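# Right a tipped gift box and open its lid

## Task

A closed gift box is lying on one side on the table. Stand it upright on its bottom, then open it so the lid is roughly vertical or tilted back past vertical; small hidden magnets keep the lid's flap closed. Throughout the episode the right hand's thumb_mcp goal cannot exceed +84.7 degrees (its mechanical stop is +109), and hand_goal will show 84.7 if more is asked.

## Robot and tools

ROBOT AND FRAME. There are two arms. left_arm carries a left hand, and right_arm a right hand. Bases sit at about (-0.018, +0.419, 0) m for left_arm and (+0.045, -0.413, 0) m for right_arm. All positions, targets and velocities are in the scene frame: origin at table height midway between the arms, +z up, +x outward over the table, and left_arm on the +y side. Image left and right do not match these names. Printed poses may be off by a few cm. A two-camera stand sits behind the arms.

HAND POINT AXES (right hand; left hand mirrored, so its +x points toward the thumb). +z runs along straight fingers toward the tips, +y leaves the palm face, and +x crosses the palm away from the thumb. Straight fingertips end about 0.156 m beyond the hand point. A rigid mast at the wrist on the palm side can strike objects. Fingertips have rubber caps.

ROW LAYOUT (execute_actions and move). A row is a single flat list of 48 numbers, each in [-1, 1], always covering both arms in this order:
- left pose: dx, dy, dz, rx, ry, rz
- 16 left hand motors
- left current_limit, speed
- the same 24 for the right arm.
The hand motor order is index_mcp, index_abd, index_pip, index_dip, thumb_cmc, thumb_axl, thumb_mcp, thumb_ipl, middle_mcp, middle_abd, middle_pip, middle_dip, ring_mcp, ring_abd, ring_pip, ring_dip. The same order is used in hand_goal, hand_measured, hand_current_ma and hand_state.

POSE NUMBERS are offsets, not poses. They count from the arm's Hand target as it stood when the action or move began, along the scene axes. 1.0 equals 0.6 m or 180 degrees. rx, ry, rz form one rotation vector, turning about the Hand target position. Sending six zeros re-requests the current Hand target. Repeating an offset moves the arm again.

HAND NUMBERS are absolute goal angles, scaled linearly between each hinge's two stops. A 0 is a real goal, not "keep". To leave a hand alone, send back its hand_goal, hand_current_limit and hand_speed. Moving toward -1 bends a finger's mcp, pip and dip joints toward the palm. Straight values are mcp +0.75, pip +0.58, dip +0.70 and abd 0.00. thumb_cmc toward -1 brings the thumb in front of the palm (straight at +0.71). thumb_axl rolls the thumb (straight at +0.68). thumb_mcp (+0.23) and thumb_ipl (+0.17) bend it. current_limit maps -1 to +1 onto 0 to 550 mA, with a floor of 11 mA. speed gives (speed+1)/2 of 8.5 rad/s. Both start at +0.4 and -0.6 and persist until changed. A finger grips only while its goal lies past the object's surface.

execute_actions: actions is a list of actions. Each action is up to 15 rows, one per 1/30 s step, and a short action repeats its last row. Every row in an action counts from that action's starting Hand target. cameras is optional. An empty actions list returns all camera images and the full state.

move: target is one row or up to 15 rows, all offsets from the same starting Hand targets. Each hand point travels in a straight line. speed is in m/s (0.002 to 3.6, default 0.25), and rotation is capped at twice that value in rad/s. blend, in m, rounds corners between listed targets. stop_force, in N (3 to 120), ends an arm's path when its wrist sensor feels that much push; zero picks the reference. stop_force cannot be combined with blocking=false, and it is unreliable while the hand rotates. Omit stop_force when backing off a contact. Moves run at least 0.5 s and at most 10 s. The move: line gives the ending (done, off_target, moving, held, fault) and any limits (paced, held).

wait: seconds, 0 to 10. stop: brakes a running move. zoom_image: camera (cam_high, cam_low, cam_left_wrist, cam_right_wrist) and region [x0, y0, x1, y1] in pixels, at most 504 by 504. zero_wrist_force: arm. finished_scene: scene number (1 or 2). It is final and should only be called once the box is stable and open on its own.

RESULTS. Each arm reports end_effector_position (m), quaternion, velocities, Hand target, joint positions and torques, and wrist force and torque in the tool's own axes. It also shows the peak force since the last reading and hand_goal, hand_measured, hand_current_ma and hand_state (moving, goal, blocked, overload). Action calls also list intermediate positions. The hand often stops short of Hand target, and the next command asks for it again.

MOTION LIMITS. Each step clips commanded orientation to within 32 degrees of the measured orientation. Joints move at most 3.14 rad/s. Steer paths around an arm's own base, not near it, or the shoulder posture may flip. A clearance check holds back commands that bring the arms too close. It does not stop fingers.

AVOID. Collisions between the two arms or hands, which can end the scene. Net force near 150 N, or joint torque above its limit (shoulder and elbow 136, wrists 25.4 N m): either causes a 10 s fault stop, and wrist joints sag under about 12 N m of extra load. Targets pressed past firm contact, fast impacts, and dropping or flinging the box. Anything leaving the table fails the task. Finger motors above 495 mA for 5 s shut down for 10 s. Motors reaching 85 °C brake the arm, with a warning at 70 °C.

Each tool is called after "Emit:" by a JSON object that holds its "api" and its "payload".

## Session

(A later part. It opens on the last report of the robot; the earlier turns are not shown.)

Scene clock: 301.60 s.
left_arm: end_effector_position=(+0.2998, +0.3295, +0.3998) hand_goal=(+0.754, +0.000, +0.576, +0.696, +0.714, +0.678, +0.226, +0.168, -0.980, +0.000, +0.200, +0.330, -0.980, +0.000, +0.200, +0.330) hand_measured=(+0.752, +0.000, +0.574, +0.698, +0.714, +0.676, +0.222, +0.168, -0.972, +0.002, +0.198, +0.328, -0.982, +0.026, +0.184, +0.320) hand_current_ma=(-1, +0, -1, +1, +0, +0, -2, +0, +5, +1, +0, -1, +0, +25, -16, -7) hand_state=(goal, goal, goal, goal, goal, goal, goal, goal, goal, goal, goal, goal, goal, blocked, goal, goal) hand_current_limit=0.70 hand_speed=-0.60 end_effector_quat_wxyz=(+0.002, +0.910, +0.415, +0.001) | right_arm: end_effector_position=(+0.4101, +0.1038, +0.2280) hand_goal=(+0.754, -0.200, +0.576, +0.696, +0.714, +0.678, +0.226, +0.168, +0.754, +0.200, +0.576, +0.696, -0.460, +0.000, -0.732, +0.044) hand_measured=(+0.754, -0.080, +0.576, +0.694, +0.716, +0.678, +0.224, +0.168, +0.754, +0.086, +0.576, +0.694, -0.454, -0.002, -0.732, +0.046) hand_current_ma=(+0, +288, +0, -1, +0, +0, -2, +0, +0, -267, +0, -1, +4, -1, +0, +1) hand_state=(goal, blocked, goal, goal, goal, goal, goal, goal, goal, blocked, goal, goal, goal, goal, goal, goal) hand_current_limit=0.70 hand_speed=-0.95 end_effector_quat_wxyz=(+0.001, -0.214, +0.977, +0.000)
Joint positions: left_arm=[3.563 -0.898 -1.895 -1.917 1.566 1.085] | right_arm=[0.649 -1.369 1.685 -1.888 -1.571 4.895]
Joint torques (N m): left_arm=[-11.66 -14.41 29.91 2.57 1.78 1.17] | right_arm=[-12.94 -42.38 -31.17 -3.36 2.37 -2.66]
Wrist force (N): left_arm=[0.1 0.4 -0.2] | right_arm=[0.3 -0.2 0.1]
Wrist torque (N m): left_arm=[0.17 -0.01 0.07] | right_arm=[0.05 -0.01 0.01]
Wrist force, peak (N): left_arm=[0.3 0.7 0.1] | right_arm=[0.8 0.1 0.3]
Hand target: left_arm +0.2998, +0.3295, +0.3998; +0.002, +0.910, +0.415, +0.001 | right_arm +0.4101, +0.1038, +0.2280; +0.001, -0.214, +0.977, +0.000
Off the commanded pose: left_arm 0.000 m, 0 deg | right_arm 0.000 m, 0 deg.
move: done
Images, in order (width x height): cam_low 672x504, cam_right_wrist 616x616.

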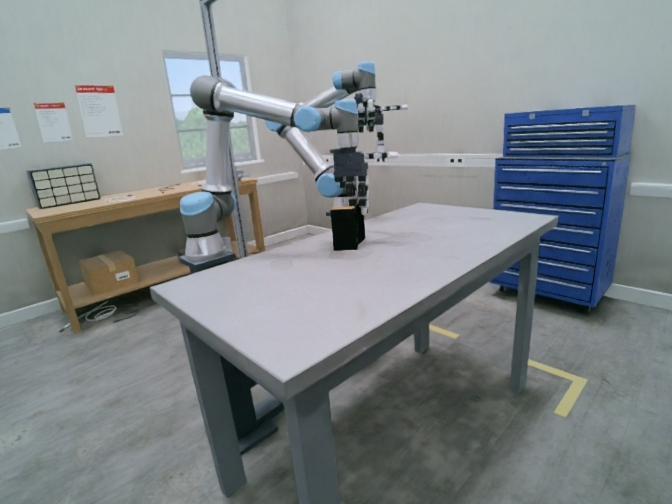

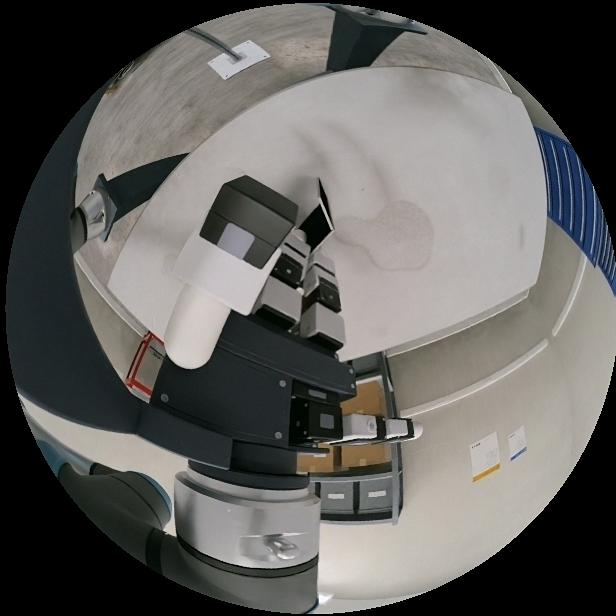

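Emit:
{"api": "move", "payload": {"target": [[0,0,0,0,0,0,0.754,0,0.576,0.696,0.714,0.678,0.226,0.168,-0.98,0,0.2,0.33,-0.98,0,0.2,0.33,0.7,-0.6, 0,0,0,0,0,0,0.754,-0.26,0.576,0.696,0.714,0.678,0.226,0.168,0.754,0.26,0.576,0.696,-0.46,0,-0.732,0.044,0.7,-0.95],[0,0,0,0,0,0,0.754,0,0.576,0.696,0.714,0.678,0.226,0.168,-0.98,0,0.2,0.33,-0.98,0,0.2,0.33,0.7,-0.6, 0.0183,-0.0214,0.0192,0.0118,0.0100,0,0.754,-0.26,0.576,0.696,0.714,0.678,0.226,0.168,0.754,0.26,0.576,0.696,-0.46,0,-0.732,0.044,0.7,-0.95]], "speed": 0.03, "cameras": ["cam_high", "cam_low", "cam_right_wrist"]}}

Emit:
{"api": "zoom_image", "payload": {"camera": "cam_low", "region": [300, 160, 400, 260]}}

Emit:
{"api": "zoom_image", "payload": {"camera": "cam_right_wrist", "region": [220, 150, 380, 310]}}

Emit:
{"api": "zoom_image", "payload": {"camera": "cam_high", "region": [210, 220, 310, 320]}}

Scene clock: 303.90 s.
left_arm: end_effector_position=(+0.2998, +0.3295, +0.3998) hand_goal=(+0.754, +0.000, +0.576, +0.696, +0.714, +0.678, +0.226, +0.168, -0.980, +0.000, +0.200, +0.330, -0.980, +0.000, +0.200, +0.330) hand_measured=(+0.752, +0.000, +0.574, +0.698, +0.714, +0.676, +0.222, +0.168, -0.972, +0.002, +0.198, +0.328, -0.982, +0.026, +0.184, +0.320) hand_current_ma=(-1, +0, -1, +1, +0, +0, -2, +0, +5, +1, +0, -1, +0, +25, -16, -7) hand_state=(goal, goal, goal, goal, goal, goal, goal, goal, goal, goal, goal, goal, goal, blocked, goal, goal) hand_current_limit=0.70 hand_speed=-0.60 end_effector_quat_wxyz=(+0.002, +0.910, +0.415, +0.001) | right_arm: end_effector_position=(+0.4211, +0.0909, +0.2397) hand_goal=(+0.754, -0.260, +0.576, +0.696, +0.714, +0.678, +0.226, +0.168, +0.754, +0.260, +0.576, +0.696, -0.460, +0.000, -0.732, +0.044) hand_measured=(+0.752, -0.084, +0.576, +0.694, +0.716, +0.678, +0.224, +0.168, +0.752, +0.090, +0.576, +0.694, -0.454, -0.002, -0.732, +0.046) hand_current_ma=(-1, +467, +0, -1, +0, +0, -2, +0, -1, -467, +0, -1, +4, -1, +0, +1) hand_state=(goal, blocked, goal, goal, goal, goal, goal, goal, goal, blocked, goal, goal, goal, goal, goal, goal) hand_current_limit=0.70 hand_speed=-0.95 end_effector_quat_wxyz=(-0.010, -0.214, +0.977, +0.022) end_effector_velocity=(-0.001, +0.001, -0.001) end_effector_angular_velocity=(-0.003, -0.003, -0.001)
Joint positions: left_arm=[3.563 -0.898 -1.895 -1.917 1.566 1.085] | right_arm=[0.598 -1.383 1.679 -1.862 -1.522 4.845]
Joint velocities: left_arm=[within noise] | right_arm=[0.005 0.001 -0.001 -0.002 -0.004 0.006]
Joint torques (N m): left_arm=[-11.62 -13.49 29.85 2.31 1.78 0.96] | right_arm=[12.88 -28.61 -24.85 -4.3 -3.16 2.78]
Wrist force (N): left_arm=[0.1 0.3 0.0] | right_arm=[0.2 -0.3 0.6]
Wrist torque (N m): left_arm=[0.15 -0.01 0.08] | right_arm=[-0.02 -0.02 -0.01]
Wrist force, peak (N): left_arm=[0.2 0.7 -0.1] | right_arm=[0.7 -0.2 0.6]
Hand target: left_arm +0.2998, +0.3295, +0.3998; +0.002, +0.910, +0.415, +0.001 | right_arm +0.4210, +0.0910, +0.2396; -0.010, -0.214, +0.977, +0.022
Off the commanded pose: left_arm 0.000 m, 0 deg | right_arm 0.000 m, 0 deg.
move: done
Images, in order (width x height): cam_high 672x504, cam_low 672x504, cam_right_wrist 616x616.

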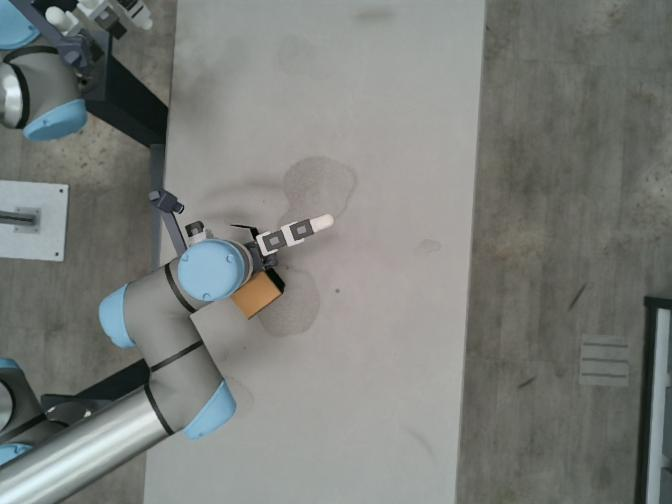

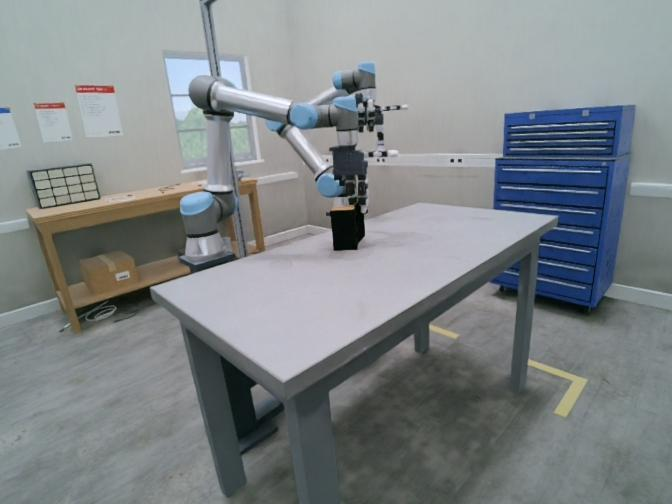

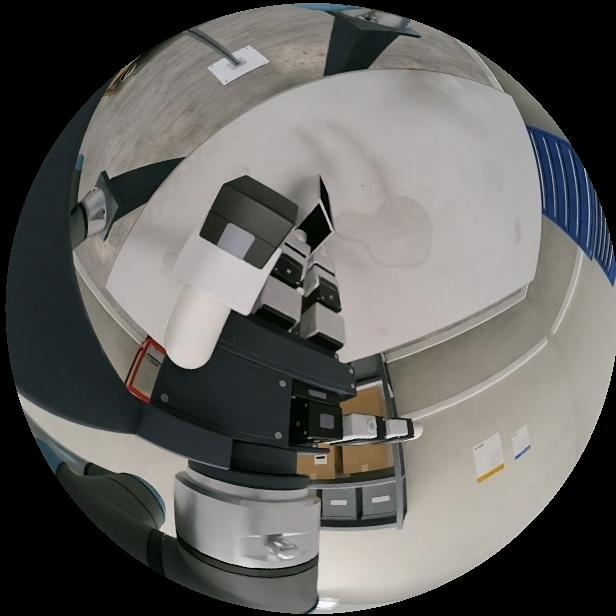

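Scaled by 5.040.

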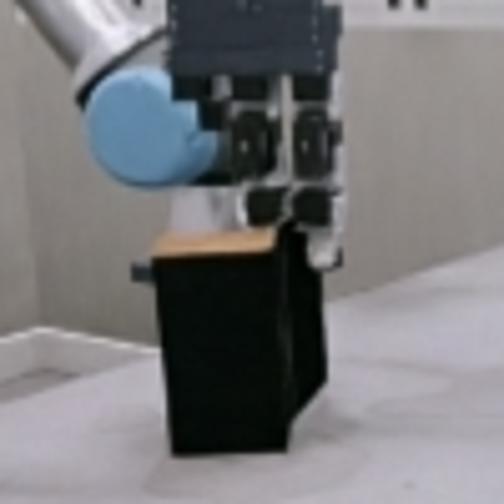

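Scaled by 3.150 from the camera's 616x616 image, which has a finer 880x880 frame.

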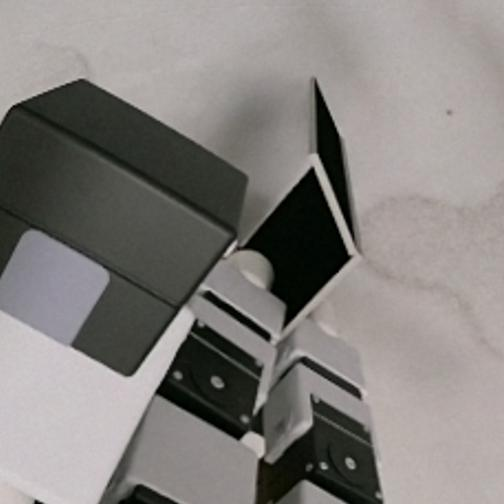

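Scaled by 5.040.

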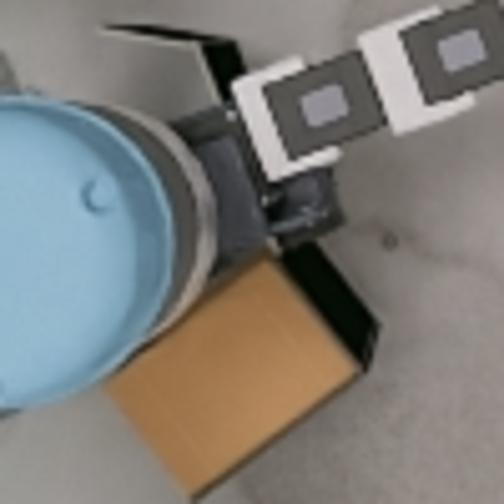

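Emit:
{"api": "move", "payload": {"target": [[0,0,0,0,0,0,0.754,0,0.576,0.696,0.714,0.678,0.226,0.168,-0.98,0,0.2,0.33,-0.98,0,0.2,0.33,0.7,-0.6, 0.0191,-0.0225,0.0173,0.0118,0.0100,0,0.754,-0.26,0.576,0.696,0.714,0.678,0.226,0.168,0.754,0.26,0.576,0.696,-0.46,0,-0.732,0.044,0.7,-0.95],[0,0,0,0,0,0,0.754,0,0.576,0.696,0.714,0.678,0.226,0.168,-0.98,0,0.2,0.33,-0.98,0,0.2,0.33,0.7,-0.6, 0.0595,-0.0699,0.0442,0.0351,0.0299,0,0.754,-0.26,0.576,0.696,0.714,0.678,0.226,0.168,0.754,0.26,0.576,0.696,-0.46,0,-0.732,0.044,0.7,-0.95]], "speed": 0.04, "blend": 0.005, "cameras": ["cam_high", "cam_low", "cam_right_wrist"]}}

Emit:
{"api": "zoom_image", "payload": {"camera": "cam_low", "region": [300, 160, 400, 260]}}

Emit:
{"api": "zoom_image", "payload": {"camera": "cam_right_wrist", "region": [220, 150, 380, 310]}}

Emit:
{"api": "zoom_image", "payload": {"camera": "cam_high", "region": [210, 220, 310, 320]}}

Scene clock: 306.63 s.
left_arm: end_effector_position=(+0.2998, +0.3295, +0.3998) hand_goal=(+0.754, +0.000, +0.576, +0.696, +0.714, +0.678, +0.226, +0.168, -0.980, +0.000, +0.200, +0.330, -0.980, +0.000, +0.200, +0.330) hand_measured=(+0.752, +0.000, +0.574, +0.698, +0.714, +0.676, +0.222, +0.168, -0.972, +0.002, +0.198, +0.328, -0.982, +0.026, +0.184, +0.320) hand_current_ma=(-1, +0, -1, +1, +0, +0, -2, +0, +5, +1, +0, -1, +0, +25, -16, -7) hand_state=(goal, goal, goal, goal, goal, goal, goal, goal, goal, goal, goal, goal, goal, blocked, goal, goal) hand_current_limit=0.70 hand_speed=-0.60 end_effector_quat_wxyz=(+0.002, +0.910, +0.415, +0.001) | right_arm: end_effector_position=(+0.4568, +0.0490, +0.2662) hand_goal=(+0.754, -0.260, +0.576, +0.696, +0.714, +0.678, +0.226, +0.168, +0.754, +0.260, +0.576, +0.696, -0.460, +0.000, -0.732, +0.044) hand_measured=(+0.752, -0.084, +0.574, +0.694, +0.716, +0.678, +0.224, +0.168, +0.752, +0.092, +0.572, +0.694, -0.454, -0.002, -0.732, +0.046) hand_current_ma=(+0, +468, -1, -1, +0, +0, -2, +0, +0, -467, -2, -1, +4, -1, +0, +1) hand_state=(goal, blocked, goal, goal, goal, goal, goal, goal, goal, blocked, goal, goal, goal, goal, goal, goal) hand_current_limit=0.70 hand_speed=-0.95 end_effector_quat_wxyz=(-0.044, -0.213, +0.972, +0.086) end_effector_velocity=(+0.001, +0.001, +0.000) end_effector_angular_velocity=(-0.004, -0.006, -0.003)
Joint positions: left_arm=[3.563 -0.898 -1.895 -1.917 1.566 1.085] | right_arm=[0.445 -1.397 1.652 -1.771 -1.385 4.687]
Joint velocities: left_arm=[within noise] | right_arm=[0.003 0 -0.001 -0.005 -0.005 0.006]
Joint torques (N m): left_arm=[-11.58 -13.11 29.73 1.99 1.74 0.93] | right_arm=[10.88 -21.67 -19.16 -4.44 -2.39 2.89]
Wrist force (N): left_arm=[0.3 0.3 0.0] | right_arm=[0.0 -0.4 0.4]
Wrist torque (N m): left_arm=[0.15 -0.03 0.10] | right_arm=[0.01 0.01 -0.15]
Wrist force, peak (N): left_arm=[0.4 0.8 -0.2] | right_arm=[-0.2 1.4 -1.3]
Hand target: left_arm +0.2998, +0.3295, +0.3998; +0.002, +0.910, +0.415, +0.001 | right_arm +0.4567, +0.0490, +0.2661; -0.044, -0.213, +0.972, +0.086
Off the commanded pose: left_arm 0.000 m, 0 deg | right_arm 0.000 m, 0 deg.
move: done
Images, in order (width x height): cam_high 672x504, cam_low 672x504, cam_right_wrist 616x616.

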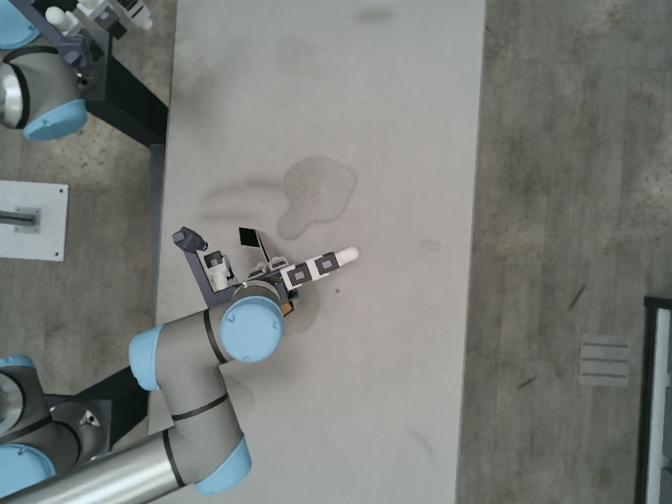

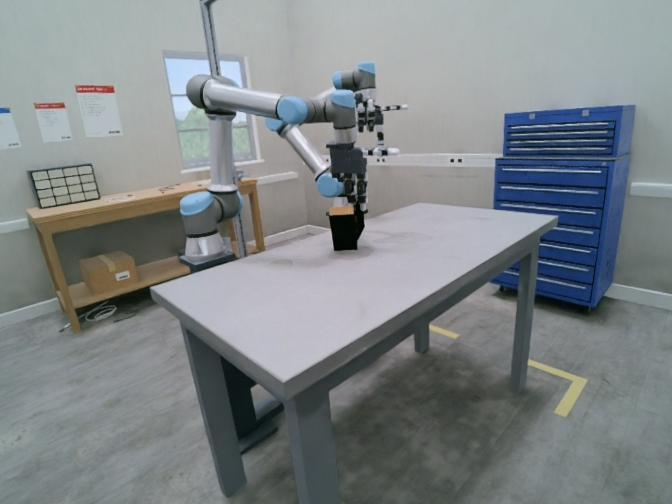

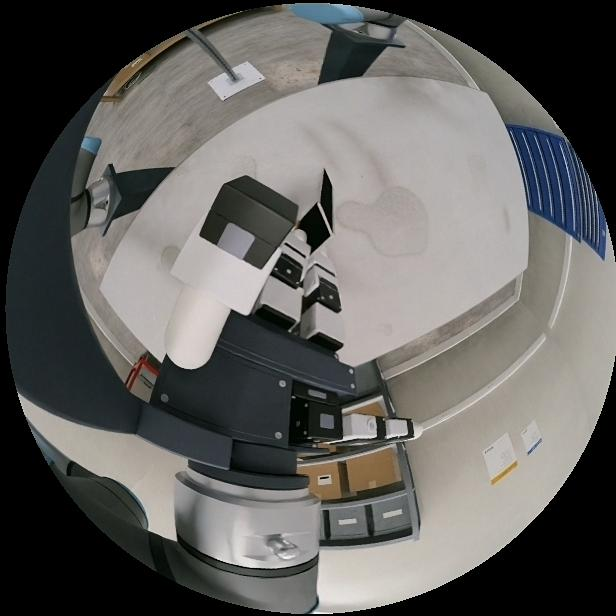

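Scaled by 5.040.

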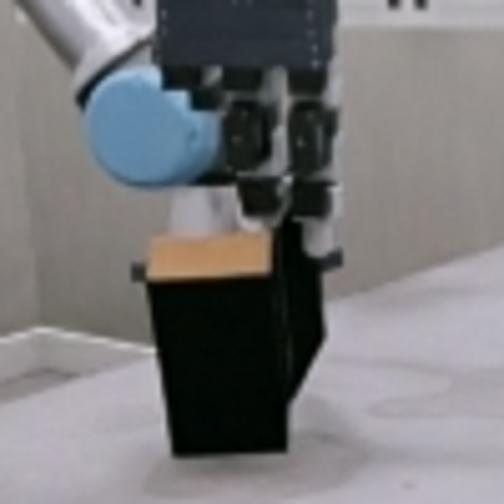

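Scaled by 3.150 from the camera's 616x616 image, which has a finer 880x880 frame.

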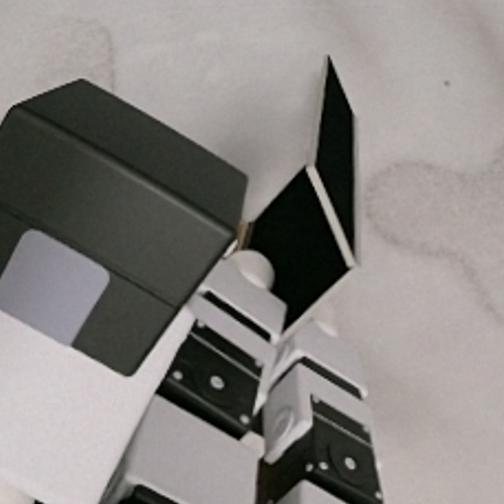

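Scaled by 5.040.

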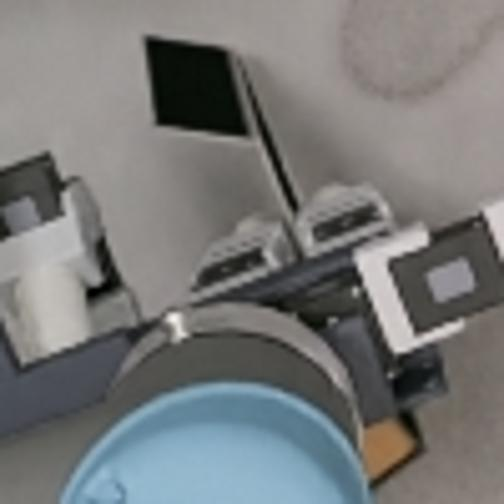

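Emit:
{"api": "move", "payload": {"target": [[0,0,0,0,0,0,0.754,0,0.576,0.696,0.714,0.678,0.226,0.168,-0.98,0,0.2,0.33,-0.98,0,0.2,0.33,0.7,-0.6, 0.0427,-0.0501,0.0172,0.0237,0.0202,0,0.754,-0.26,0.576,0.696,0.714,0.678,0.226,0.168,0.754,0.26,0.576,0.696,-0.46,0,-0.732,0.044,0.7,-0.95],[0,0,0,0,0,0,0.754,0,0.576,0.696,0.714,0.678,0.226,0.168,-0.98,0,0.2,0.33,-0.98,0,0.2,0.33,0.7,-0.6, 0.0860,-0.1010,0.0240,0.0470,0.0400,0,0.754,-0.26,0.576,0.696,0.714,0.678,0.226,0.168,0.754,0.26,0.576,0.696,-0.46,0,-0.732,0.044,0.7,-0.95],[0,0,0,0,0,0,0.754,0,0.576,0.696,0.714,0.678,0.226,0.168,-0.98,0,0.2,0.33,-0.98,0,0.2,0.33,0.7,-0.6, 0.1295,-0.1522,0.0203,0.0707,0.0601,0,0.754,-0.26,0.576,0.696,0.714,0.678,0.226,0.168,0.754,0.26,0.576,0.696,-0.46,0,-0.732,0.044,0.7,-0.95]], "speed": 0.04, "blend": 0.005, "cameras": ["cam_high", "cam_low", "cam_right_wrist"]}}

Emit:
{"api": "zoom_image", "payload": {"camera": "cam_low", "region": [300, 160, 400, 260]}}

Emit:
{"api": "zoom_image", "payload": {"camera": "cam_high", "region": [210, 220, 310, 320]}}

Emit:
{"api": "zoom_image", "payload": {"camera": "cam_right_wrist", "region": [220, 150, 380, 310]}}

Scene clock: 310.97 s.
left_arm: end_effector_position=(+0.2998, +0.3295, +0.3998) hand_goal=(+0.754, +0.000, +0.576, +0.696, +0.714, +0.678, +0.226, +0.168, -0.980, +0.000, +0.200, +0.330, -0.980, +0.000, +0.200, +0.330) hand_measured=(+0.752, +0.000, +0.574, +0.698, +0.714, +0.676, +0.222, +0.168, -0.972, +0.002, +0.198, +0.328, -0.982, +0.026, +0.184, +0.320) hand_current_ma=(-1, +0, -1, +1, +0, +0, -2, +0, +5, +1, +0, -1, +0, +25, -16, -7) hand_state=(goal, goal, goal, goal, goal, goal, goal, goal, goal, goal, goal, goal, goal, blocked, goal, goal) hand_current_limit=0.70 hand_speed=-0.60 end_effector_quat_wxyz=(+0.002, +0.910, +0.415, +0.001) | right_arm: end_effector_position=(+0.5346, -0.0423, +0.2783) hand_goal=(+0.754, -0.260, +0.576, +0.696, +0.714, +0.678, +0.226, +0.168, +0.754, +0.260, +0.576, +0.696, -0.460, +0.000, -0.732, +0.044) hand_measured=(+0.758, -0.084, +0.574, +0.694, +0.716, +0.678, +0.224, +0.168, +0.752, +0.092, +0.572, +0.694, -0.454, -0.002, -0.732, +0.046) hand_current_ma=(+2, +467, -1, -1, +1, +0, -2, +0, -1, -467, -2, -1, +4, -1, +0, +1) hand_state=(goal, blocked, goal, goal, goal, goal, goal, goal, goal, blocked, goal, goal, goal, goal, goal, goal) hand_current_limit=0.70 hand_speed=-0.95 end_effector_quat_wxyz=(-0.112, -0.207, +0.948, +0.212) end_effector_velocity=(+0.000, +0.001, +0.001) end_effector_angular_velocity=(-0.004, -0.005, -0.001)
Joint positions: left_arm=[3.563 -0.898 -1.895 -1.917 1.566 1.085] | right_arm=[0.166 -1.299 1.553 -1.548 -1.167 4.356]
Joint velocities: left_arm=[within noise] | right_arm=[0.003 -0.001 -0.001 -0.005 -0.003 0.006]
Joint torques (N m): left_arm=[-12.5 -13.62 29.8 1.7 1.66 0.84] | right_arm=[10.88 -45.87 -15.3 -4.18 -2.22 2.8]
Wrist force (N): left_arm=[0.4 0.1 -0.2] | right_arm=[-0.3 -0.5 -0.2]
Wrist torque (N m): left_arm=[0.13 -0.04 0.11] | right_arm=[0.04 0.10 -0.17]
Wrist force, peak (N): left_arm=[0.3 0.8 -0.3] | right_arm=[-0.4 0.9 -3.5]
Hand target: left_arm +0.2998, +0.3295, +0.3998; +0.002, +0.910, +0.415, +0.001 | right_arm +0.5344, -0.0423, +0.2783; -0.112, -0.207, +0.948, +0.212
Off the commanded pose: left_arm 0.000 m, 0 deg | right_arm 0.000 m, 0 deg.
move: done
Images, in order (width x height): cam_high 672x504, cam_low 672x504, cam_right_wrist 616x616.

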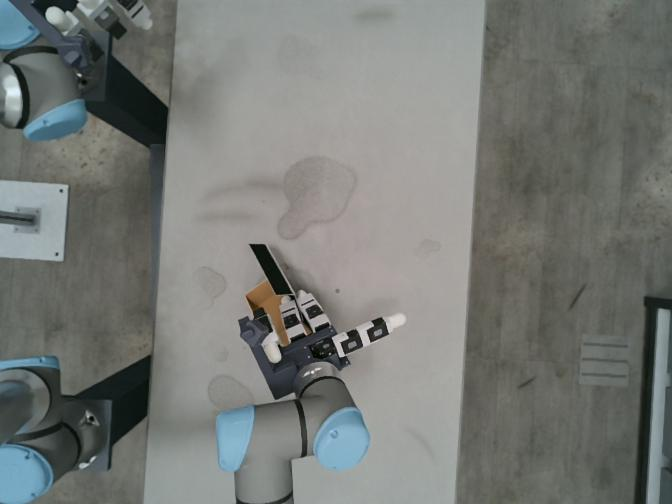

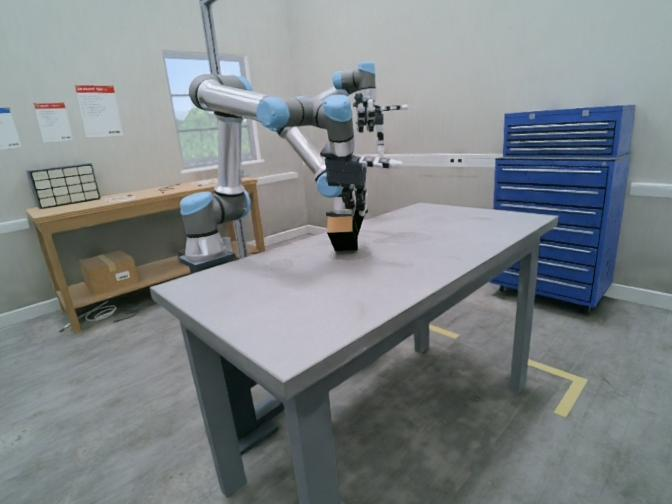

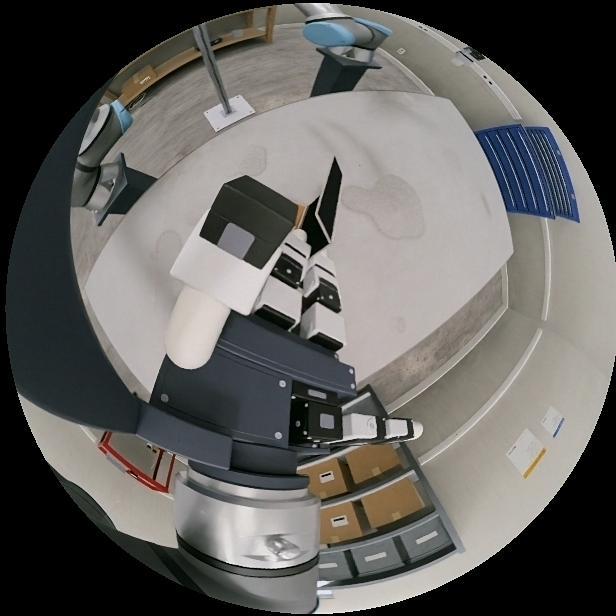

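Scaled by 5.040.

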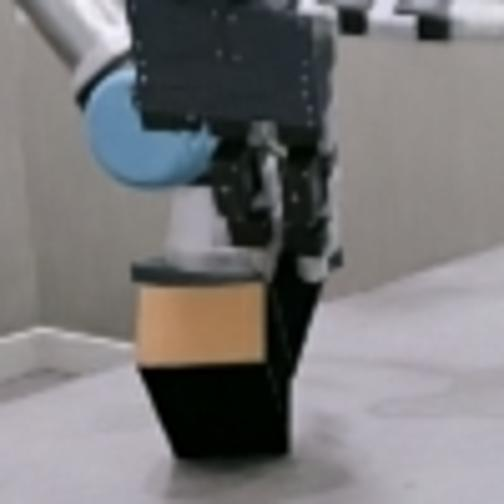

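Scaled by 5.040.

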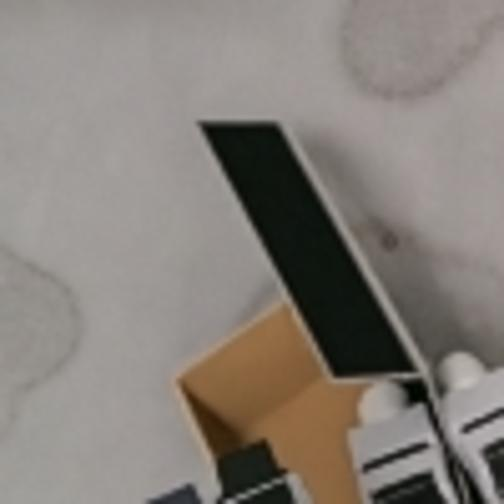

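Scaled by 3.150 from the camera's 616x616 image, which has a finer 880x880 frame.

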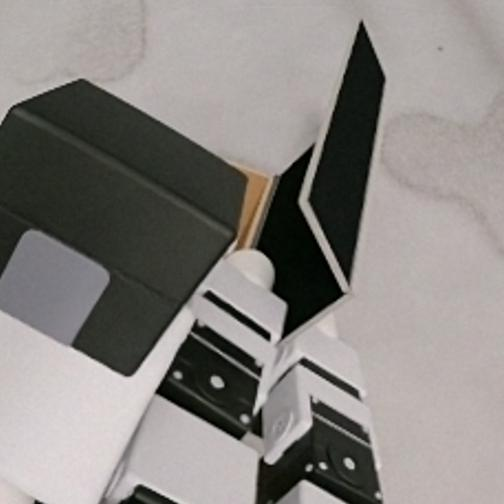

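Emit:
{"api": "move", "payload": {"target": [[0,0,0,0,0,0,0.754,0,0.576,0.696,0.714,0.678,0.226,0.168,-0.98,0,0.2,0.33,-0.98,0,0.2,0.33,0.7,-0.6, 0.0422,-0.0496,-0.0135,0.0233,0.0198,0,0.754,-0.26,0.576,0.696,0.714,0.678,0.226,0.168,0.754,0.26,0.576,0.696,-0.46,0,-0.732,0.044,0.7,-0.95],[0,0,0,0,0,0,0.754,0,0.576,0.696,0.714,0.678,0.226,0.168,-0.98,0,0.2,0.33,-0.98,0,0.2,0.33,0.7,-0.6, 0.0823,-0.0967,-0.0368,0.0470,0.0400,0,0.754,-0.26,0.576,0.696,0.714,0.678,0.226,0.168,0.754,0.26,0.576,0.696,-0.46,0,-0.732,0.044,0.7,-0.95],[0,0,0,0,0,0,0.754,0,0.576,0.696,0.714,0.678,0.226,0.168,-0.98,0,0.2,0.33,-0.98,0,0.2,0.33,0.7,-0.6, 0.1191,-0.1400,-0.0692,0.0702,0.0598,0,0.754,-0.26,0.576,0.696,0.714,0.678,0.226,0.168,0.754,0.26,0.576,0.696,-0.46,0,-0.732,0.044,0.7,-0.95]], "speed": 0.04, "blend": 0.005, "cameras": ["cam_high", "cam_low", "cam_right_wrist"]}}

Emit:
{"api": "zoom_image", "payload": {"camera": "cam_low", "region": [300, 170, 400, 270]}}

Emit:
{"api": "zoom_image", "payload": {"camera": "cam_high", "region": [210, 220, 350, 360]}}

Emit:
{"api": "zoom_image", "payload": {"camera": "cam_right_wrist", "region": [220, 130, 380, 290]}}

Scene clock: 315.53 s.
left_arm: end_effector_position=(+0.2998, +0.3295, +0.3998) hand_goal=(+0.754, +0.000, +0.576, +0.696, +0.714, +0.678, +0.226, +0.168, -0.980, +0.000, +0.200, +0.330, -0.980, +0.000, +0.200, +0.330) hand_measured=(+0.752, +0.000, +0.574, +0.698, +0.714, +0.676, +0.222, +0.168, -0.972, +0.002, +0.198, +0.328, -0.982, +0.026, +0.184, +0.320) hand_current_ma=(-1, +0, -1, +1, +0, +0, -2, +0, +5, +1, +0, -1, +0, +25, -16, -7) hand_state=(goal, goal, goal, goal, goal, goal, goal, goal, goal, goal, goal, goal, goal, blocked, goal, goal) hand_current_limit=0.70 hand_speed=-0.60 end_effector_quat_wxyz=(+0.002, +0.910, +0.415, +0.001) | right_arm: end_effector_position=(+0.6060, -0.1264, +0.2368) hand_goal=(+0.754, -0.260, +0.576, +0.696, +0.714, +0.678, +0.226, +0.168, +0.754, +0.260, +0.576, +0.696, -0.460, +0.000, -0.732, +0.044) hand_measured=(+0.766, -0.084, +0.578, +0.694, +0.718, +0.678, +0.224, +0.168, +0.752, +0.092, +0.572, +0.694, -0.454, -0.002, -0.732, +0.046) hand_current_ma=(+12, +468, +1, -1, +3, +0, -2, +0, -1, -467, -3, -1, +4, -1, +0, +1) hand_state=(goal, blocked, goal, goal, goal, goal, goal, goal, goal, blocked, goal, goal, goal, goal, goal, goal) hand_current_limit=0.70 hand_speed=-0.95 end_effector_quat_wxyz=(-0.177, -0.197, +0.905, +0.334) end_effector_velocity=(+0.000, +0.001, +0.002) end_effector_angular_velocity=(-0.004, -0.007, -0.003)
Joint positions: left_arm=[3.563 -0.898 -1.895 -1.917 1.566 1.085] | right_arm=[-0.024 -1.065 1.404 -1.317 -1.04 4.057]
Joint velocities: left_arm=[within noise] | right_arm=[0.002 -0.006 0.003 -0.007 0 0.007]
Joint torques (N m): left_arm=[-12.03 -13.95 30.33 1.69 1.77 0.84] | right_arm=[10.33 -56.84 -13.72 -3.12 0.29 3.42]
Wrist force (N): left_arm=[0.3 0.6 -0.4] | right_arm=[-0.9 -0.5 -0.5]
Wrist torque (N m): left_arm=[0.22 -0.05 0.09] | right_arm=[0.12 0.12 -0.18]
Wrist force, peak (N): left_arm=[0.3 0.6 -0.4] | right_arm=[-1.1 0.7 -4.3]
Hand target: left_arm +0.2998, +0.3295, +0.3998; +0.002, +0.910, +0.415, +0.001 | right_arm +0.6059, -0.1263, +0.2367; -0.177, -0.197, +0.905, +0.334
Off the commanded pose: left_arm 0.000 m, 0 deg | right_arm 0.000 m, 0 deg.
move: done
Images, in order (width x height): cam_high 672x504, cam_low 672x504, cam_right_wrist 616x616.

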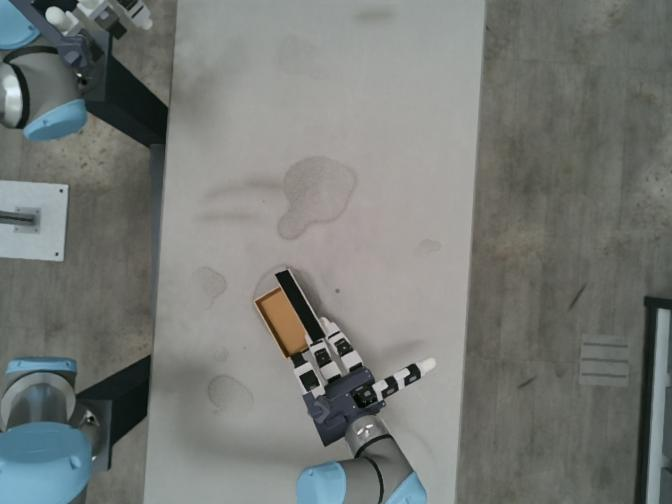

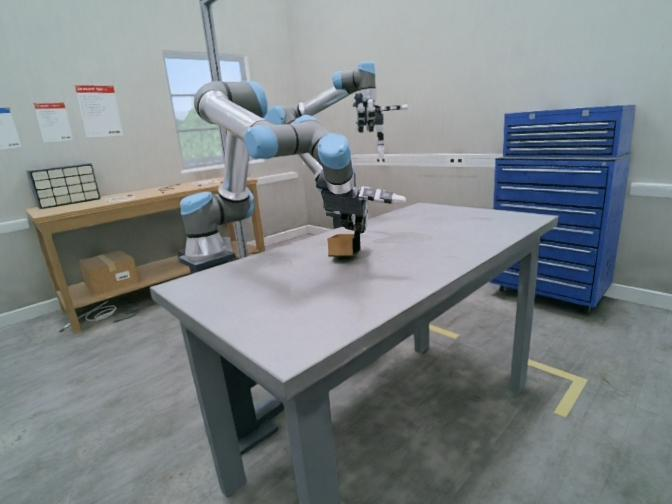

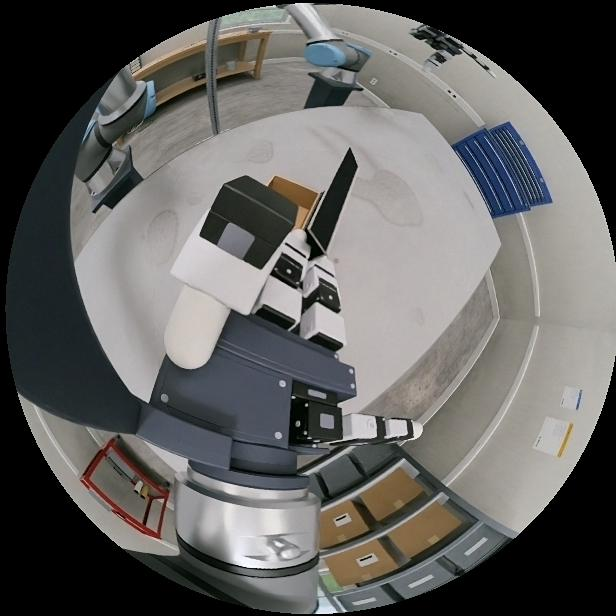

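Scaled by 5.040.

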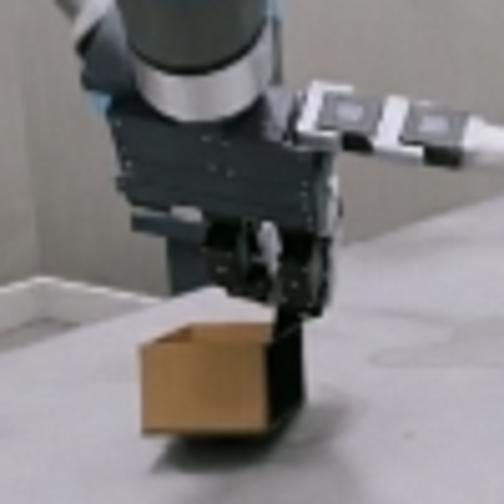

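Scaled by 3.600.

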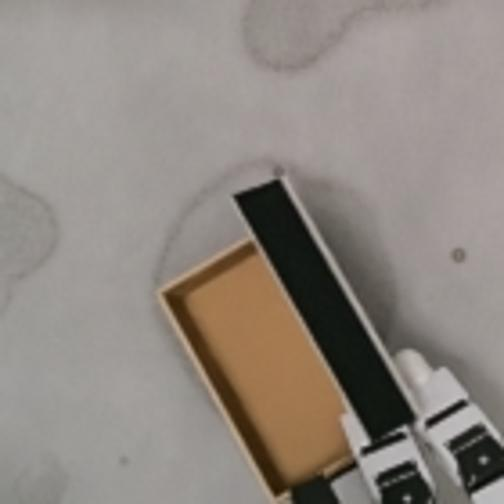

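Scaled by 3.150 from the camera's 616x616 image, which has a finer 880x880 frame.

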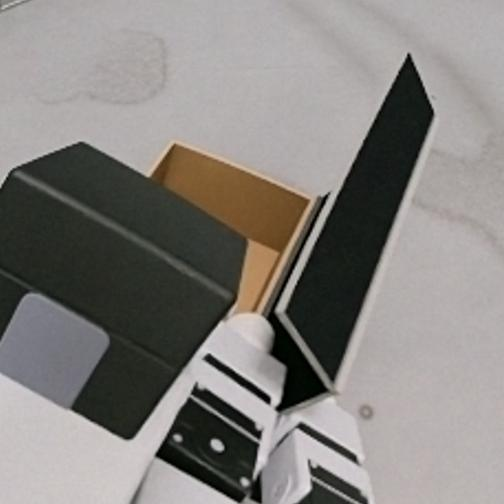

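Emit:
{"api": "move", "payload": {"target": [[0,0,0,0,0,0,0.754,0,0.576,0.696,0.714,0.678,0.226,0.168,-0.98,0,0.2,0.33,-0.98,0,0.2,0.33,0.7,-0.6, 0.0170,-0.0199,-0.0192,0.0118,0.0101,0,0.754,-0.26,0.576,0.696,0.714,0.678,0.226,0.168,0.754,0.26,0.576,0.696,-0.46,0,-0.732,0.044,0.7,-0.95],[0,0,0,0,0,0,0.754,0,0.576,0.696,0.714,0.678,0.226,0.168,-0.98,0,0.2,0.33,-0.98,0,0.2,0.33,0.7,-0.6, 0.0267,-0.0313,-0.0315,0.0190,0.0162,0,0.754,-0.26,0.576,0.696,0.714,0.678,0.226,0.168,0.754,0.26,0.576,0.696,-0.46,0,-0.732,0.044,0.7,-0.95]], "speed": 0.03, "blend": 0.003, "cameras": ["cam_high", "cam_low", "cam_right_wrist"]}}

Emit:
{"api": "zoom_image", "payload": {"camera": "cam_low", "region": [310, 190, 390, 270]}}

Emit:
{"api": "zoom_image", "payload": {"camera": "cam_high", "region": [230, 240, 350, 360]}}

Scene clock: 317.70 s.
left_arm: end_effector_position=(+0.2998, +0.3295, +0.3998) hand_goal=(+0.754, +0.000, +0.576, +0.696, +0.714, +0.678, +0.226, +0.168, -0.980, +0.000, +0.200, +0.330, -0.980, +0.000, +0.200, +0.330) hand_measured=(+0.752, +0.000, +0.574, +0.698, +0.714, +0.676, +0.222, +0.168, -0.972, +0.002, +0.198, +0.328, -0.982, +0.026, +0.184, +0.320) hand_current_ma=(-1, +0, -1, +1, +0, +0, -2, +0, +5, +1, +0, -1, +0, +25, -16, -7) hand_state=(goal, goal, goal, goal, goal, goal, goal, goal, goal, goal, goal, goal, goal, blocked, goal, goal) hand_current_limit=0.70 hand_speed=-0.60 end_effector_quat_wxyz=(+0.002, +0.910, +0.415, +0.001) | right_arm: end_effector_position=(+0.6220, -0.1452, +0.2178) hand_goal=(+0.754, -0.260, +0.576, +0.696, +0.714, +0.678, +0.226, +0.168, +0.754, +0.260, +0.576, +0.696, -0.460, +0.000, -0.732, +0.044) hand_measured=(+0.766, -0.084, +0.578, +0.694, +0.718, +0.678, +0.224, +0.168, +0.752, +0.092, +0.572, +0.694, -0.454, -0.002, -0.732, +0.046) hand_current_ma=(+14, +468, +1, -1, +3, +0, -2, +0, -1, -467, -3, -1, +4, -1, +0, +1) hand_state=(goal, blocked, goal, goal, goal, goal, goal, goal, goal, blocked, goal, goal, goal, goal, goal, goal) hand_current_limit=0.70 hand_speed=-0.95 end_effector_quat_wxyz=(-0.194, -0.194, +0.890, +0.366) end_effector_velocity=(+0.001, +0.000, +0.002) end_effector_angular_velocity=(-0.003, -0.008, -0.003)
Joint positions: left_arm=[3.563 -0.898 -1.895 -1.917 1.566 1.085] | right_arm=[-0.059 -0.987 1.358 -1.256 -1.016 3.986]
Joint velocities: left_arm=[within noise] | right_arm=[-0.001 -0.004 -0.001 -0.005 0 0.004]
Joint torques (N m): left_arm=[-11.8 -13.57 29.49 1.79 1.87 0.61] | right_arm=[9.57 -55.52 -14.7 -2.92 1.2 2.79]
Wrist force (N): left_arm=[-0.3 0.0 0.0] | right_arm=[-1.2 -0.4 -0.6]
Wrist torque (N m): left_arm=[0.11 0.05 0.05] | right_arm=[0.14 0.20 -0.19]
Wrist force, peak (N): left_arm=[0.3 0.5 0.1] | right_arm=[-1.3 -0.7 -1.4]
Hand target: left_arm +0.2998, +0.3295, +0.3998; +0.002, +0.910, +0.415, +0.001 | right_arm +0.6219, -0.1451, +0.2178; -0.194, -0.194, +0.890, +0.365
Off the commanded pose: left_arm 0.000 m, 0 deg | right_arm 0.000 m, 0 deg.
move: done
Images, in order (width x height): cam_high 672x504, cam_low 672x504, cam_right_wrist 616x616.

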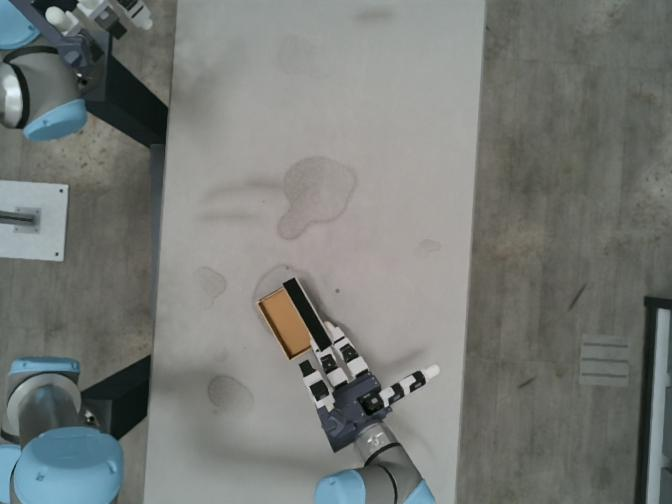

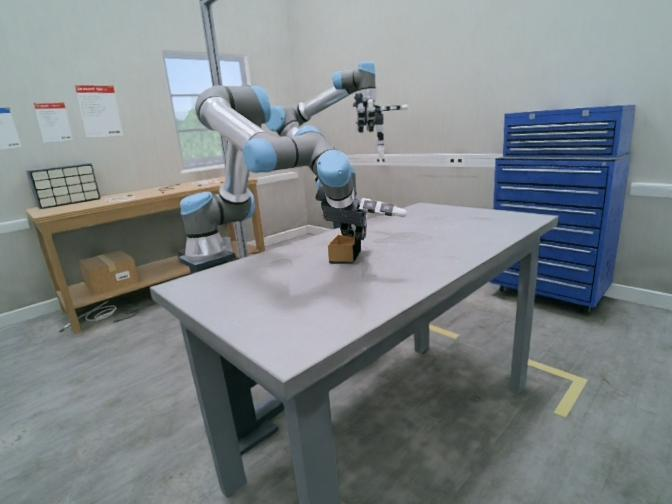

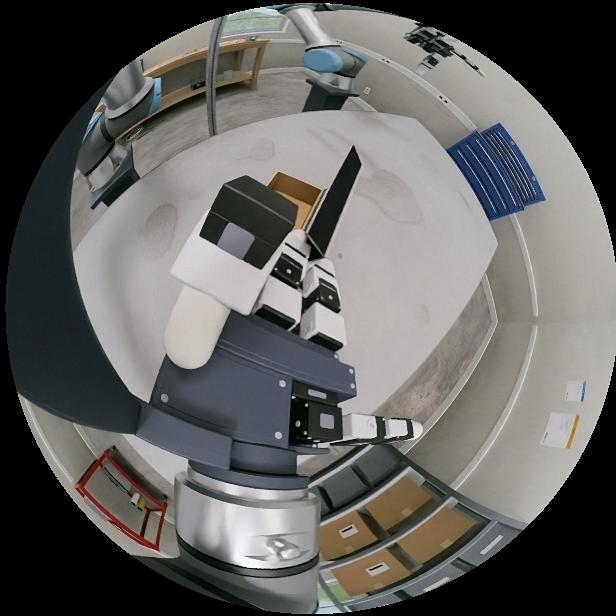

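Scaled by 6.300.

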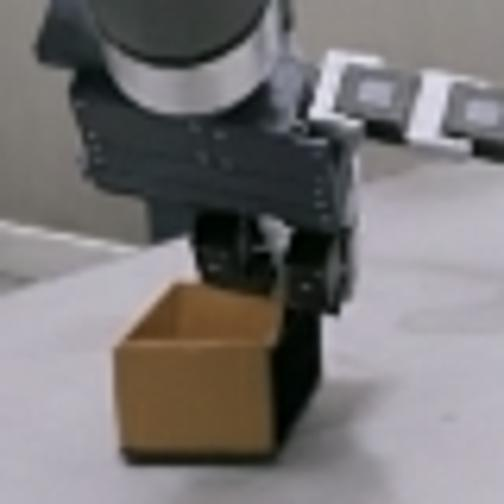

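Scaled by 4.200.

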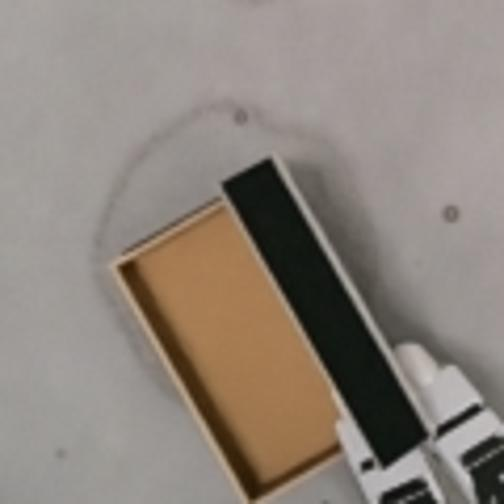

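Emit:
{"api": "move", "payload": {"target": [[0,0,0,0,0,0,0.754,0,0.576,0.696,0.714,0.678,0.226,0.168,-0.98,0,0.2,0.33,-0.98,0,0.2,0.33,0.7,-0.6, 0.0063,-0.0074,-0.0100,0.0047,0.0040,0,0.754,-0.26,0.576,0.696,0.714,0.678,0.226,0.168,0.754,0.26,0.576,0.696,-0.46,0,-0.732,0.044,0.7,-0.95]], "speed": 0.01, "stop_force": 3, "cameras": ["cam_high", "cam_low", "cam_right_wrist"]}}

Emit:
{"api": "zoom_image", "payload": {"camera": "cam_low", "region": [310, 190, 390, 270]}}

Emit:
{"api": "zoom_image", "payload": {"camera": "cam_right_wrist", "region": [220, 130, 380, 290]}}

Scene clock: 319.50 s.
left_arm: end_effector_position=(+0.2998, +0.3295, +0.3998) hand_goal=(+0.754, +0.000, +0.576, +0.696, +0.714, +0.678, +0.226, +0.168, -0.980, +0.000, +0.200, +0.330, -0.980, +0.000, +0.200, +0.330) hand_measured=(+0.752, +0.000, +0.574, +0.698, +0.714, +0.676, +0.222, +0.168, -0.972, +0.002, +0.198, +0.328, -0.982, +0.026, +0.184, +0.320) hand_current_ma=(-1, +0, -1, +1, +0, +0, -2, +0, +5, +1, +0, -1, +0, +25, -16, -7) hand_state=(goal, goal, goal, goal, goal, goal, goal, goal, goal, goal, goal, goal, goal, blocked, goal, goal) hand_current_limit=0.70 hand_speed=-0.60 end_effector_quat_wxyz=(+0.002, +0.910, +0.415, +0.001) | right_arm: end_effector_position=(+0.6257, -0.1495, +0.2118) hand_goal=(+0.754, -0.260, +0.576, +0.696, +0.714, +0.678, +0.226, +0.168, +0.754, +0.260, +0.576, +0.696, -0.460, +0.000, -0.732, +0.044) hand_measured=(+0.762, -0.084, +0.578, +0.694, +0.718, +0.678, +0.224, +0.168, +0.748, +0.092, +0.572, +0.694, -0.454, -0.002, -0.732, +0.046) hand_current_ma=(+7, +467, +1, -1, +3, +0, -2, +0, -5, -467, -3, -1, +4, -1, +0, +1) hand_state=(goal, blocked, goal, goal, goal, goal, goal, goal, goal, blocked, goal, goal, goal, goal, goal, goal) hand_current_limit=0.70 hand_speed=-0.95 end_effector_quat_wxyz=(-0.198, -0.193, +0.886, +0.373)
Joint positions: left_arm=[3.563 -0.898 -1.895 -1.917 1.566 1.085] | right_arm=[-0.067 -0.966 1.347 -1.243 -1.011 3.969]
Joint torques (N m): left_arm=[-12.09 -13.81 29.91 1.7 1.73 0.56] | right_arm=[3.16 -55.63 -16.07 -2.8 0.98 2.7]
Wrist force (N): left_arm=[0.2 0.6 0.1] | right_arm=[-1.0 1.1 -3.4]
Wrist torque (N m): left_arm=[0.17 -0.02 0.08] | right_arm=[0.25 0.32 -0.14]
Wrist force, peak (N): left_arm=[0.3 0.5 0.4] | right_arm=[-1.1 1.1 -3.8]
Hand target: left_arm +0.2998, +0.3295, +0.3998; +0.002, +0.910, +0.415, +0.001 | right_arm +0.6257, -0.1495, +0.2118; -0.198, -0.193, +0.886, +0.373
Off the commanded pose: left_arm 0.000 m, 0 deg | right_arm 0.000 m, 0 deg.
move: done
Images, in order (width x height): cam_high 672x504, cam_low 672x504, cam_right_wrist 616x616.

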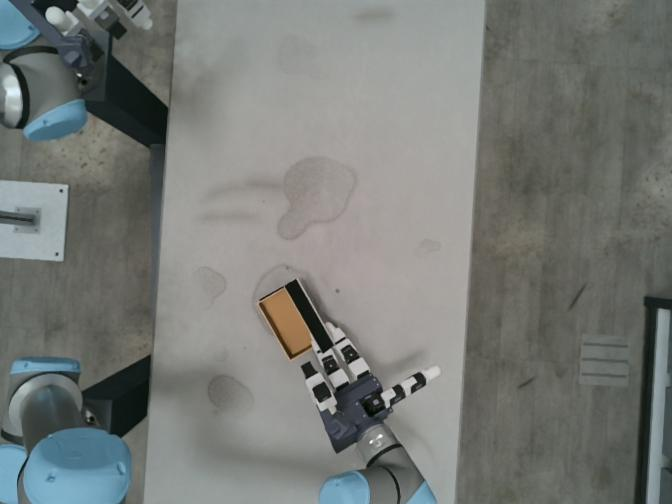

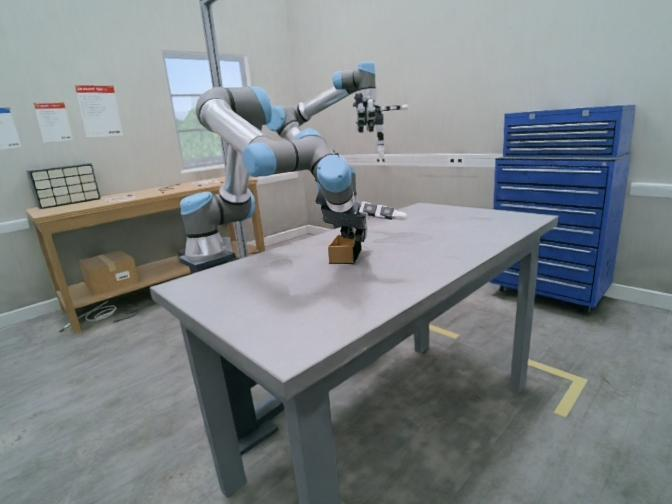

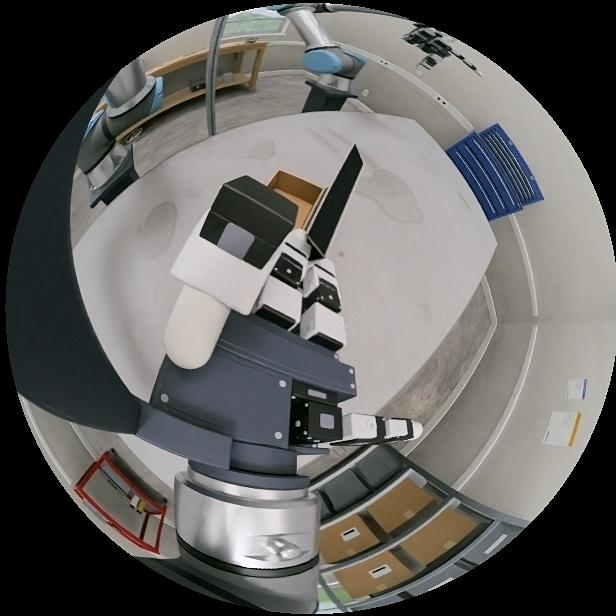

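Scaled by 6.300.

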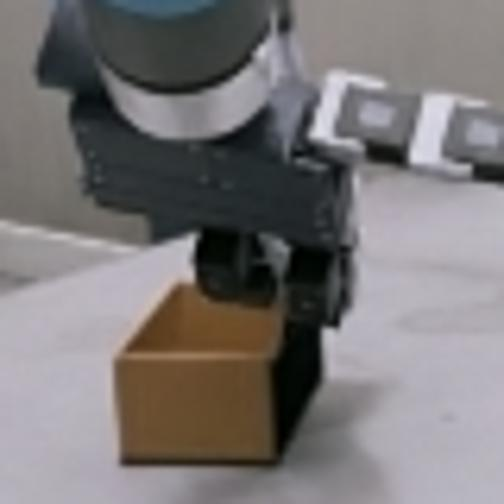

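Scaled by 3.150 from the camera's 616x616 image, which has a finer 880x880 frame.

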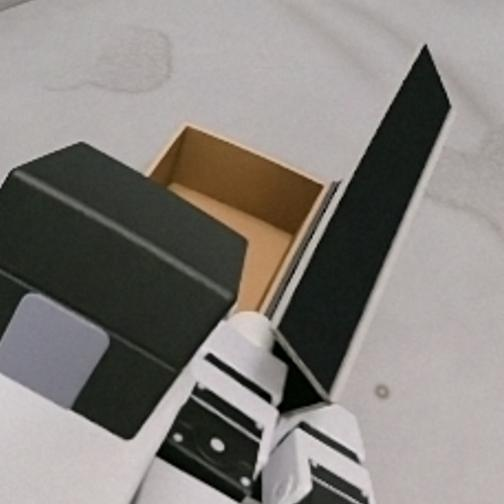

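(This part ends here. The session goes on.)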